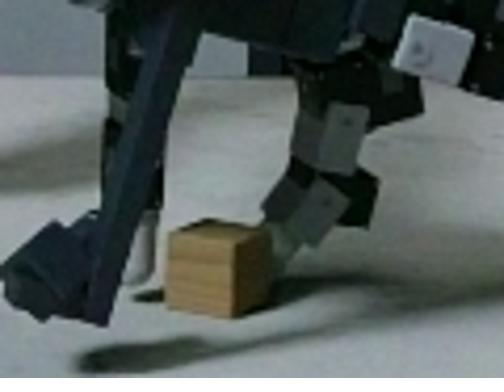

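execute_actions:
  actions:
    - [[0,0,0,0,0,0,-0.75,0,-0.576,-0.696,0.6,-0.678,-0.226,-0.168,0.3,0,0.7,0.174,0.3,0,0.7,0.174,0.7,-0.6,0,0,0.008,0,0,0,-0.14,0,-0.21,-0.333,0.571,-0.678,-0.056,-0.168,-0.75,0,-0.55,-0.65,-0.75,0,-0.55,-0.65,0.3,-0.7]]
    - [[0,0,0,0,0,0,-0.75,0,-0.576,-0.696,0.6,-0.678,-0.226,-0.168,0.3,0,0.7,0.174,0.3,0,0.7,0.174,0.7,-0.6,0.023,0,0,0,0,0,-0.14,0,-0.21,-0.333,0.571,-0.678,-0.056,-0.168,-0.75,0,-0.55,-0.65,-0.75,0,-0.55,-0.65,0.3,-0.7]]
    - [[0,0,0,0,0,0,-0.75,0,-0.576,-0.696,0.6,-0.678,-0.226,-0.168,0.3,0,0.7,0.174,0.3,0,0.7,0.174,0.7,-0.6,0,0,-0.003,0,0,0,0.08,0,-0.21,-0.333,0.571,-0.678,-0.056,-0.168,-0.75,0,-0.55,-0.65,-0.75,0,-0.55,-0.65,0.2,-0.82]]
  cameras: ["cam_low"]

zoom_image:
  camera: "cam_low"
  region: [390, 150, 510, 240]

Scene clock: 6781.77 s.
left_arm: end_effector_position=(+0.4911, +0.2026, +0.2854) hand_goal=(-0.750, +0.000, -0.576, -0.696, +0.600, -0.678, -0.226, -0.168, +0.300, +0.000, +0.700, +0.174, +0.300, +0.000, +0.700, +0.174) hand_measured=(-0.772, +0.006, -0.582, -0.698, +0.600, -0.676, -0.224, -0.166, +0.298, +0.000, +0.700, +0.172, +0.302, +0.000, +0.700, +0.172) hand_current_ma=(-30, +3, -5, -1, +0, +1, +0, +1, -1, +0, +0, -1, +1, +0, +0, -1) hand_state=(blocked, goal, goal, goal, goal, goal, goal, goal, goal, goal, goal, goal, goal, goal, goal, goal) hand_current_limit=0.70 hand_speed=-0.60 end_effector_quat_wxyz=(+0.638, +0.645, +0.301, +0.295) | right_arm: end_effector_position=(+0.1410, -0.0653, +0.0530) hand_goal=(+0.080, +0.000, -0.210, -0.334, +0.570, -0.678, -0.056, -0.168, -0.750, +0.000, -0.550, -0.650, -0.750, +0.000, -0.550, -0.650) hand_measured=(+0.074, +0.004, -0.214, -0.332, +0.570, -0.676, -0.054, -0.166, -0.730, +0.000, -0.544, -0.646, -0.732, +0.002, -0.542, -0.646) hand_current_ma=(-1, +0, +0, +0, +0, +0, +0, +0, +11, +0, +1, +0, +10, +0, +2, +0) hand_state=(goal, goal, goal, goal, goal, goal, goal, goal, blocked, goal, goal, goal, goal, goal, goal, goal) hand_current_limit=0.20 hand_speed=-0.82 end_effector_quat_wxyz=(-0.602, +0.788, +0.093, -0.084)
Joint positions: left_arm=[-0.154 1.372 0.42 0.937 0.569 0.005] | right_arm=[0.398 1.207 0.448 -0.337 -1.274 2.084]
Joint torques (N m): left_arm=[1.55 -4.54 9.06 1.81 -0.02 -0.08] | right_arm=[0.67 -3.14 9.18 1.17 -0.94 0.05]
Motor temperatures (°C): left_arm=[24 30 58 27 25 26] | right_arm=[24 40 50 26 29 24]
Heat: left arm: hottest elbow 58 °C; right arm: hottest elbow 50 °C.
Hand target: left_arm +0.5073, +0.2057, +0.2951; +0.641, +0.638, +0.300, +0.302 | right_arm +0.1550, -0.0614, +0.0592; -0.605, +0.788, +0.089, -0.069
Off the commanded pose: left_arm 0.019 m, 1 deg | right_arm 0.016 m, 2 deg.
joint sent to its limit (right arm) — joint 6 (wrist roll), upper limit. The joint targets still meet the commanded pose.
Step readings (end_effector_position of left_arm | right_arm):
0: (+0.4911, +0.2026, +0.2854) | (+0.1418, -0.0653, +0.0534)
1: (+0.4911, +0.2026, +0.2854) | (+0.1418, -0.0653, +0.0534)
2: (+0.4911, +0.2026, +0.2854) | (+0.1418, -0.0653, +0.0534)
4: (+0.4911, +0.2026, +0.2854) | (+0.1419, -0.0653, +0.0538)
8: (+0.4911, +0.2026, +0.2854) | (+0.1424, -0.0651, +0.0554)
15: (+0.4911, +0.2026, +0.2854) | (+0.1425, -0.0651, +0.0557)
16: (+0.4911, +0.2026, +0.2854) | (+0.1425, -0.0651, +0.0557)
17: (+0.4911, +0.2026, +0.2854) | (+0.1425, -0.0651, +0.0557)
19: (+0.4911, +0.2026, +0.2854) | (+0.1425, -0.0651, +0.0556)
23: (+0.4911, +0.2026, +0.2854) | (+0.1422, -0.0652, +0.0546)
30: (+0.4911, +0.2026, +0.2854) | (+0.1419, -0.0652, +0.0540)
31: (+0.4911, +0.2026, +0.2854) | (+0.1419, -0.0652, +0.0540)
32: (+0.4911, +0.2026, +0.2854) | (+0.1419, -0.0652, +0.0540)
34: (+0.4911, +0.2026, +0.2854) | (+0.1417, -0.0651, +0.0541)
38: (+0.4911, +0.2026, +0.2854) | (+0.1410, -0.0649, +0.0544)
45: (+0.4911, +0.2026, +0.2854) | (+0.1411, -0.0653, +0.0531)
Images, in order (width x height): cam_low 896x504.

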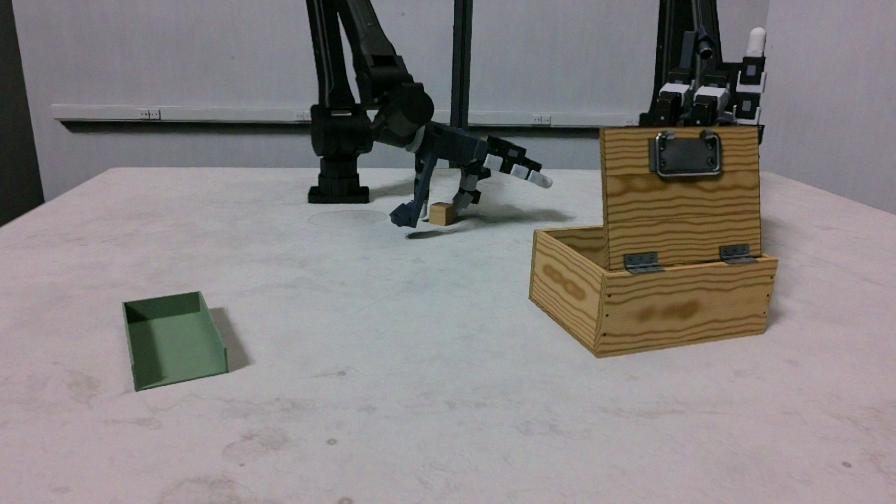

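Scaled by 4.200.

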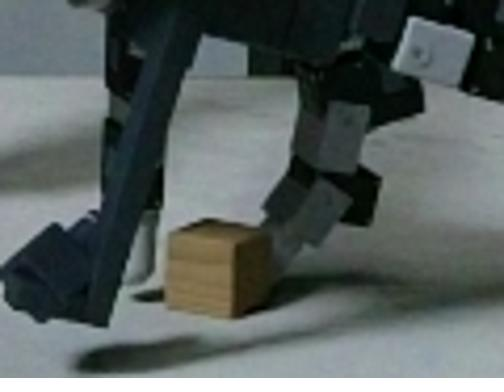

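execute_actions:
  actions:
    - [[0,0,0,0,0,0,-0.75,0,-0.576,-0.696,0.6,-0.678,-0.226,-0.168,0.3,0,0.7,0.174,0.3,0,0.7,0.174,0.7,-0.6,0,0,0.004,0,0,0,-0.14,0,-0.21,-0.333,0.571,-0.678,-0.056,-0.168,-0.75,0,-0.55,-0.65,-0.75,0,-0.55,-0.65,0.3,-0.6]]
    - [[0,0,0,0,0,0,-0.75,0,-0.576,-0.696,0.6,-0.678,-0.226,-0.168,0.3,0,0.7,0.174,0.3,0,0.7,0.174,0.7,-0.6,0.016,0,0.002,0,0,0,-0.14,0,-0.21,-0.333,0.571,-0.678,-0.056,-0.168,-0.75,0,-0.55,-0.65,-0.75,0,-0.55,-0.65,0.3,-0.7]]

Scene clock: 6794.83 s.
left_arm: end_effector_position=(+0.4911, +0.2026, +0.2854) hand_goal=(-0.750, +0.000, -0.576, -0.696, +0.600, -0.678, -0.226, -0.168, +0.300, +0.000, +0.700, +0.174, +0.300, +0.000, +0.700, +0.174) hand_measured=(-0.772, +0.006, -0.582, -0.698, +0.600, -0.676, -0.224, -0.166, +0.298, +0.000, +0.700, +0.172, +0.302, +0.000, +0.700, +0.172) hand_current_ma=(-30, +3, -5, -1, +0, +1, +0, +1, -1, +0, +0, -1, +1, +0, +0, -1) hand_state=(blocked, goal, goal, goal, goal, goal, goal, goal, goal, goal, goal, goal, goal, goal, goal, goal) hand_current_limit=0.70 hand_speed=-0.60 end_effector_quat_wxyz=(+0.638, +0.645, +0.301, +0.295) | right_arm: end_effector_position=(+0.1448, -0.0659, +0.0529) hand_goal=(-0.140, +0.000, -0.210, -0.334, +0.570, -0.678, -0.056, -0.168, -0.750, +0.000, -0.550, -0.650, -0.750, +0.000, -0.550, -0.650) hand_measured=(-0.104, -0.008, -0.184, -0.320, +0.570, -0.676, -0.054, -0.166, -0.730, +0.000, -0.544, -0.646, -0.732, +0.002, -0.542, -0.646) hand_current_ma=(+30, -2, +17, +6, +0, +0, +0, +0, +11, +0, +1, +0, +10, +0, +2, +0) hand_state=(blocked, goal, blocked, goal, goal, goal, goal, goal, blocked, goal, goal, goal, goal, goal, goal, goal) hand_current_limit=0.30 hand_speed=-0.70 end_effector_quat_wxyz=(-0.602, +0.789, +0.087, -0.084)
Joint positions: left_arm=[-0.154 1.372 0.42 0.937 0.569 0.005] | right_arm=[0.39 1.217 0.455 -0.337 -1.274 2.089]
Joint torques (N m): left_arm=[1.55 -4.37 8.99 1.84 0 -0.08] | right_arm=[0.32 -3.14 10.41 0.83 -0.98 0.02]
Motor temperatures (°C): left_arm=[24 30 58 27 25 26] | right_arm=[24 40 51 26 29 24]
Heat: left arm: hottest elbow 58 °C; right arm: hottest elbow 51 °C.
Hand target: left_arm +0.5073, +0.2057, +0.2951; +0.641, +0.638, +0.300, +0.302 | right_arm +0.1647, -0.0614, +0.0628; -0.605, +0.788, +0.089, -0.069
Off the commanded pose: left_arm 0.019 m, 1 deg | right_arm 0.023 m, 2 deg.
joint sent to its limit (right arm) — joint 6 (wrist roll), upper limit. The joint targets still meet the commanded pose.
Step readings (end_effector_position of left_arm | right_arm):
0: (+0.4911, +0.2026, +0.2854) | (+0.1410, -0.0653, +0.0530)
1: (+0.4911, +0.2026, +0.2854) | (+0.1410, -0.0653, +0.0530)
2: (+0.4911, +0.2026, +0.2854) | (+0.1411, -0.0653, +0.0529)
4: (+0.4911, +0.2026, +0.2854) | (+0.1411, -0.0654, +0.0529)
8: (+0.4911, +0.2026, +0.2854) | (+0.1410, -0.0654, +0.0530)
15: (+0.4911, +0.2026, +0.2854) | (+0.1410, -0.0654, +0.0530)
16: (+0.4911, +0.2026, +0.2854) | (+0.1410, -0.0654, +0.0530)
17: (+0.4911, +0.2026, +0.2854) | (+0.1411, -0.0655, +0.0530)
19: (+0.4911, +0.2026, +0.2854) | (+0.1418, -0.0657, +0.0531)
23: (+0.4911, +0.2026, +0.2854) | (+0.1440, -0.0662, +0.0529)
30: (+0.4911, +0.2026, +0.2854) | (+0.1446, -0.0660, +0.0529)

execute_actions:
  actions:
    - [[0,0,0,0,0,0,-0.75,0,-0.576,-0.696,0.6,-0.678,-0.226,-0.168,0.3,0,0.7,0.174,0.3,0,0.7,0.174,0.7,-0.6,0.002,0,0.022,0,0,0,-0.1,0,-0.21,-0.333,0.571,-0.678,-0.056,-0.168,-0.75,0,-0.55,-0.65,-0.75,0,-0.55,-0.65,0.3,-0.7]]
  cameras: ["cam_low"]

zoom_image:
  camera: "cam_low"
  region: [390, 150, 510, 240]

Scene clock: 6808.20 s.
left_arm: end_effector_position=(+0.4911, +0.2026, +0.2854) hand_goal=(-0.750, +0.000, -0.576, -0.696, +0.600, -0.678, -0.226, -0.168, +0.300, +0.000, +0.700, +0.174, +0.300, +0.000, +0.700, +0.174) hand_measured=(-0.772, +0.006, -0.582, -0.698, +0.600, -0.676, -0.224, -0.166, +0.298, +0.000, +0.700, +0.172, +0.302, +0.000, +0.700, +0.172) hand_current_ma=(-30, +3, -5, -1, +0, +1, +0, +1, -1, +0, +0, -1, +1, +0, +0, -1) hand_state=(blocked, goal, goal, goal, goal, goal, goal, goal, goal, goal, goal, goal, goal, goal, goal, goal) hand_current_limit=0.70 hand_speed=-0.60 end_effector_quat_wxyz=(+0.638, +0.645, +0.301, +0.295) | right_arm: end_effector_position=(+0.1449, -0.0662, +0.0587) hand_goal=(-0.100, +0.000, -0.210, -0.334, +0.570, -0.678, -0.056, -0.168, -0.750, +0.000, -0.550, -0.650, -0.750, +0.000, -0.550, -0.650) hand_measured=(-0.096, -0.004, -0.206, -0.332, +0.570, -0.676, -0.054, -0.166, -0.730, +0.000, -0.544, -0.646, -0.732, +0.002, -0.542, -0.646) hand_current_ma=(+1, +0, +0, +0, +0, +0, +0, +0, +11, +0, +1, +0, +10, +0, +2, +0) hand_state=(goal, goal, goal, goal, goal, goal, goal, goal, blocked, goal, goal, goal, goal, goal, goal, goal) hand_current_limit=0.30 hand_speed=-0.70 end_effector_quat_wxyz=(-0.600, +0.791, +0.080, -0.092)
Joint positions: left_arm=[-0.154 1.372 0.42 0.937 0.569 0.005] | right_arm=[0.389 1.211 0.473 -0.384 -1.273 2.089]
Joint torques (N m): left_arm=[1.44 -4.6 9.06 1.74 -0.02 -0.08] | right_arm=[0.26 -5.07 10.66 0.62 -1.02 0.03]
Motor temperatures (°C): left_arm=[24 30 58 27 25 26] | right_arm=[24 39 53 26 29 24]
Heat: left arm: hottest elbow 58 °C; right arm: hottest elbow 53 °C.
Hand target: left_arm +0.5073, +0.2057, +0.2951; +0.641, +0.638, +0.300, +0.302 | right_arm +0.1659, -0.0615, +0.0759; -0.605, +0.788, +0.089, -0.069
Off the commanded pose: left_arm 0.019 m, 1 deg | right_arm 0.028 m, 3 deg.
joint sent to its limit (right arm) — joint 6 (wrist roll), upper limit. The joint targets still meet the commanded pose.
Step readings (end_effector_position of left_arm | right_arm):
0: (+0.4911, +0.2026, +0.2854) | (+0.1449, -0.0660, +0.0529)
1: (+0.4911, +0.2026, +0.2854) | (+0.1448, -0.0660, +0.0529)
2: (+0.4911, +0.2026, +0.2854) | (+0.1448, -0.0661, +0.0532)
4: (+0.4911, +0.2026, +0.2854) | (+0.1444, -0.0662, +0.0543)
8: (+0.4911, +0.2026, +0.2854) | (+0.1452, -0.0659, +0.0570)
15: (+0.4911, +0.2026, +0.2854) | (+0.1450, -0.0660, +0.0588)
Images, in order (width x height): cam_low 896x504.

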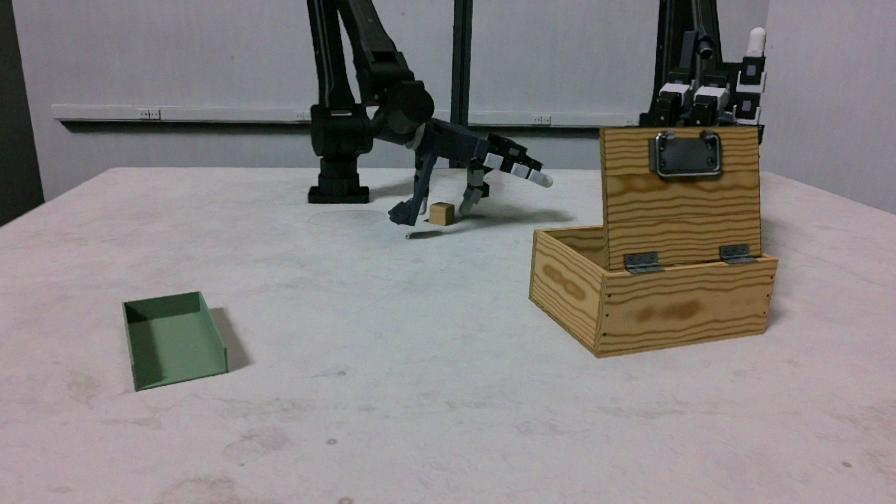

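Scaled by 4.200.

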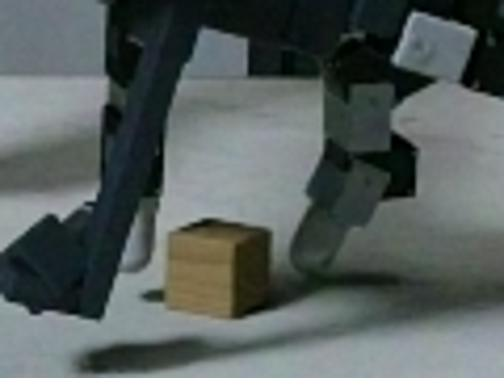

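execute_actions:
  actions:
    - [[0,0,0,0,0,0,-0.75,0,-0.576,-0.696,0.6,-0.678,-0.226,-0.168,0.3,0,0.7,0.174,0.3,0,0.7,0.174,0.7,-0.6,0.012,0,0.02,0,0,0,-0.1,0,-0.21,-0.333,0.571,-0.678,-0.056,-0.168,-0.75,0,-0.55,-0.65,-0.75,0,-0.55,-0.65,0.3,-0.7]]

Scene clock: 6837.33 s.
left_arm: end_effector_position=(+0.4911, +0.2026, +0.2854) hand_goal=(-0.750, +0.000, -0.576, -0.696, +0.600, -0.678, -0.226, -0.168, +0.300, +0.000, +0.700, +0.174, +0.300, +0.000, +0.700, +0.174) hand_measured=(-0.772, +0.006, -0.582, -0.698, +0.600, -0.676, -0.224, -0.166, +0.298, +0.000, +0.700, +0.172, +0.302, +0.000, +0.700, +0.172) hand_current_ma=(-30, +3, -5, -1, +0, +1, +0, +1, -1, +0, +0, -1, +1, +0, +0, -1) hand_state=(blocked, goal, goal, goal, goal, goal, goal, goal, goal, goal, goal, goal, goal, goal, goal, goal) hand_current_limit=0.70 hand_speed=-0.60 end_effector_quat_wxyz=(+0.638, +0.645, +0.301, +0.295) | right_arm: end_effector_position=(+0.1516, -0.0661, +0.0711) hand_goal=(-0.100, +0.000, -0.210, -0.334, +0.570, -0.678, -0.056, -0.168, -0.750, +0.000, -0.550, -0.650, -0.750, +0.000, -0.550, -0.650) hand_measured=(-0.096, -0.004, -0.206, -0.332, +0.570, -0.676, -0.054, -0.166, -0.730, +0.000, -0.544, -0.646, -0.732, +0.002, -0.542, -0.646) hand_current_ma=(+1, +0, +0, +0, +0, +0, +0, +0, +11, +0, +1, +0, +10, +0, +2, +0) hand_state=(goal, goal, goal, goal, goal, goal, goal, goal, blocked, goal, goal, goal, goal, goal, goal, goal) hand_current_limit=0.30 hand_speed=-0.70 end_effector_quat_wxyz=(-0.598, +0.792, +0.074, -0.094)
Joint positions: left_arm=[-0.154 1.372 0.42 0.937 0.569 0.005] | right_arm=[0.38 1.2 0.51 -0.449 -1.273 2.083]
Joint torques (N m): left_arm=[1.85 -4.42 9.01 1.78 -0.02 -0.08] | right_arm=[0.26 -5.01 10.93 0.61 -1.14 -0.1]
Motor temperatures (°C): left_arm=[24 30 58 27 25 26] | right_arm=[24 40 54 26 29 24]
Heat: left arm: hottest elbow 58 °C; right arm: hottest elbow 54 °C.
Hand target: left_arm +0.5073, +0.2057, +0.2951; +0.641, +0.638, +0.300, +0.302 | right_arm +0.1731, -0.0614, +0.0880; -0.605, +0.788, +0.089, -0.069
Off the commanded pose: left_arm 0.019 m, 1 deg | right_arm 0.028 m, 4 deg.
Step readings (end_effector_position of left_arm | right_arm):
0: (+0.4911, +0.2026, +0.2854) | (+0.1449, -0.0662, +0.0587)
1: (+0.4911, +0.2026, +0.2854) | (+0.1449, -0.0662, +0.0589)
2: (+0.4911, +0.2026, +0.2854) | (+0.1448, -0.0663, +0.0593)
4: (+0.4911, +0.2026, +0.2854) | (+0.1454, -0.0665, +0.0614)
8: (+0.4911, +0.2026, +0.2854) | (+0.1503, -0.0657, +0.0680)
15: (+0.4911, +0.2026, +0.2854) | (+0.1521, -0.0657, +0.0713)

execute_actions:
  actions:
    - [[0,0,0,0,0,0,-0.75,0,-0.576,-0.696,0.6,-0.678,-0.226,-0.168,0.3,0,0.7,0.174,0.3,0,0.7,0.174,0.7,-0.6,-0.018,0.004,-0.047,0,0,0,-0.1,0,-0.21,-0.333,0.571,-0.678,-0.056,-0.168,-0.75,0,-0.55,-0.65,-0.75,0,-0.55,-0.65,0.3,-0.7]]
  cameras: ["cam_low"]

zoom_image:
  camera: "cam_low"
  region: [390, 150, 510, 240]

Scene clock: 6849.50 s.
left_arm: end_effector_position=(+0.4911, +0.2026, +0.2854) hand_goal=(-0.750, +0.000, -0.576, -0.696, +0.600, -0.678, -0.226, -0.168, +0.300, +0.000, +0.700, +0.174, +0.300, +0.000, +0.700, +0.174) hand_measured=(-0.772, +0.006, -0.582, -0.698, +0.600, -0.676, -0.224, -0.166, +0.298, +0.000, +0.700, +0.172, +0.302, +0.000, +0.700, +0.172) hand_current_ma=(-30, +3, -5, -1, +0, +1, +0, +1, -1, +0, +0, -1, +1, +0, +0, -1) hand_state=(blocked, goal, goal, goal, goal, goal, goal, goal, goal, goal, goal, goal, goal, goal, goal, goal) hand_current_limit=0.70 hand_speed=-0.60 end_effector_quat_wxyz=(+0.638, +0.645, +0.301, +0.295) | right_arm: end_effector_position=(+0.1620, -0.0622, +0.0603) hand_goal=(-0.100, +0.000, -0.210, -0.334, +0.570, -0.678, -0.056, -0.168, -0.750, +0.000, -0.550, -0.650, -0.750, +0.000, -0.550, -0.650) hand_measured=(-0.096, -0.004, -0.206, -0.332, +0.570, -0.676, -0.054, -0.166, -0.730, +0.000, -0.544, -0.646, -0.732, +0.002, -0.542, -0.646) hand_current_ma=(+1, +0, +0, +0, +0, +0, +0, +0, +11, +0, +1, +0, +9, +0, +2, +0) hand_state=(goal, goal, goal, goal, goal, goal, goal, goal, blocked, goal, goal, goal, goal, goal, goal, goal) hand_current_limit=0.30 hand_speed=-0.70 end_effector_quat_wxyz=(-0.604, +0.788, +0.091, -0.071)
Joint positions: left_arm=[-0.154 1.372 0.42 0.937 0.569 0.005] | right_arm=[0.38 1.232 0.492 -0.341 -1.272 2.082]
Joint torques (N m): left_arm=[1.85 -4.54 9.02 1.8 -0.02 -0.1] | right_arm=[2.08 -3.84 7.1 1.43 -1.02 0.08]
Motor temperatures (°C): left_arm=[24 30 58 27 25 26] | right_arm=[24 39 55 26 29 24]
Heat: left arm: hottest elbow 58 °C; right arm: hottest elbow 55 °C.
Hand target: left_arm +0.5073, +0.2057, +0.2951; +0.641, +0.638, +0.300, +0.302 | right_arm +0.1623, -0.0590, +0.0598; -0.605, +0.788, +0.089, -0.069
Off the commanded pose: left_arm 0.019 m, 1 deg | right_arm 0.003 m, 0 deg.
joint sent to its limit (right arm) — joint 6 (wrist roll), upper limit. The joint targets still meet the commanded pose.
Step readings (end_effector_position of left_arm | right_arm):
0: (+0.4911, +0.2026, +0.2854) | (+0.1516, -0.0661, +0.0710)
1: (+0.4911, +0.2026, +0.2854) | (+0.1517, -0.0661, +0.0710)
2: (+0.4911, +0.2026, +0.2854) | (+0.1526, -0.0657, +0.0712)
4: (+0.4911, +0.2026, +0.2854) | (+0.1577, -0.0637, +0.0712)
8: (+0.4911, +0.2026, +0.2854) | (+0.1641, -0.0613, +0.0676)
15: (+0.4911, +0.2026, +0.2854) | (+0.1613, -0.0625, +0.0601)
Images, in order (width x height): cam_low 896x504.

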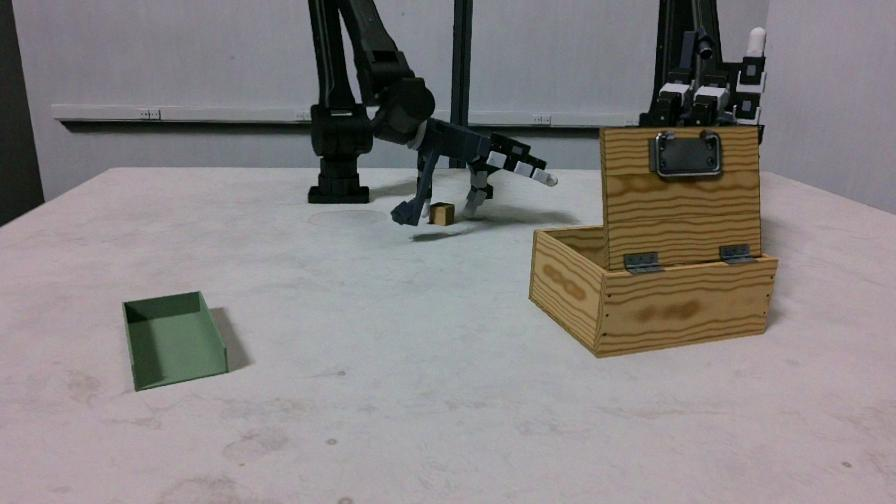

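Scaled by 4.200.

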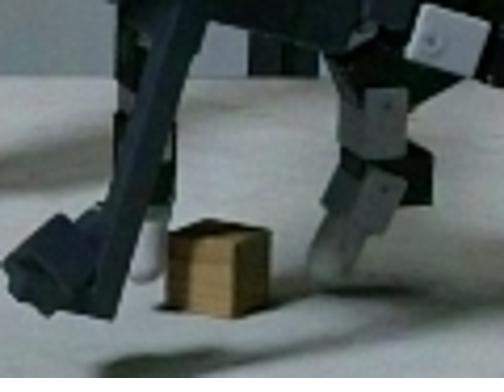

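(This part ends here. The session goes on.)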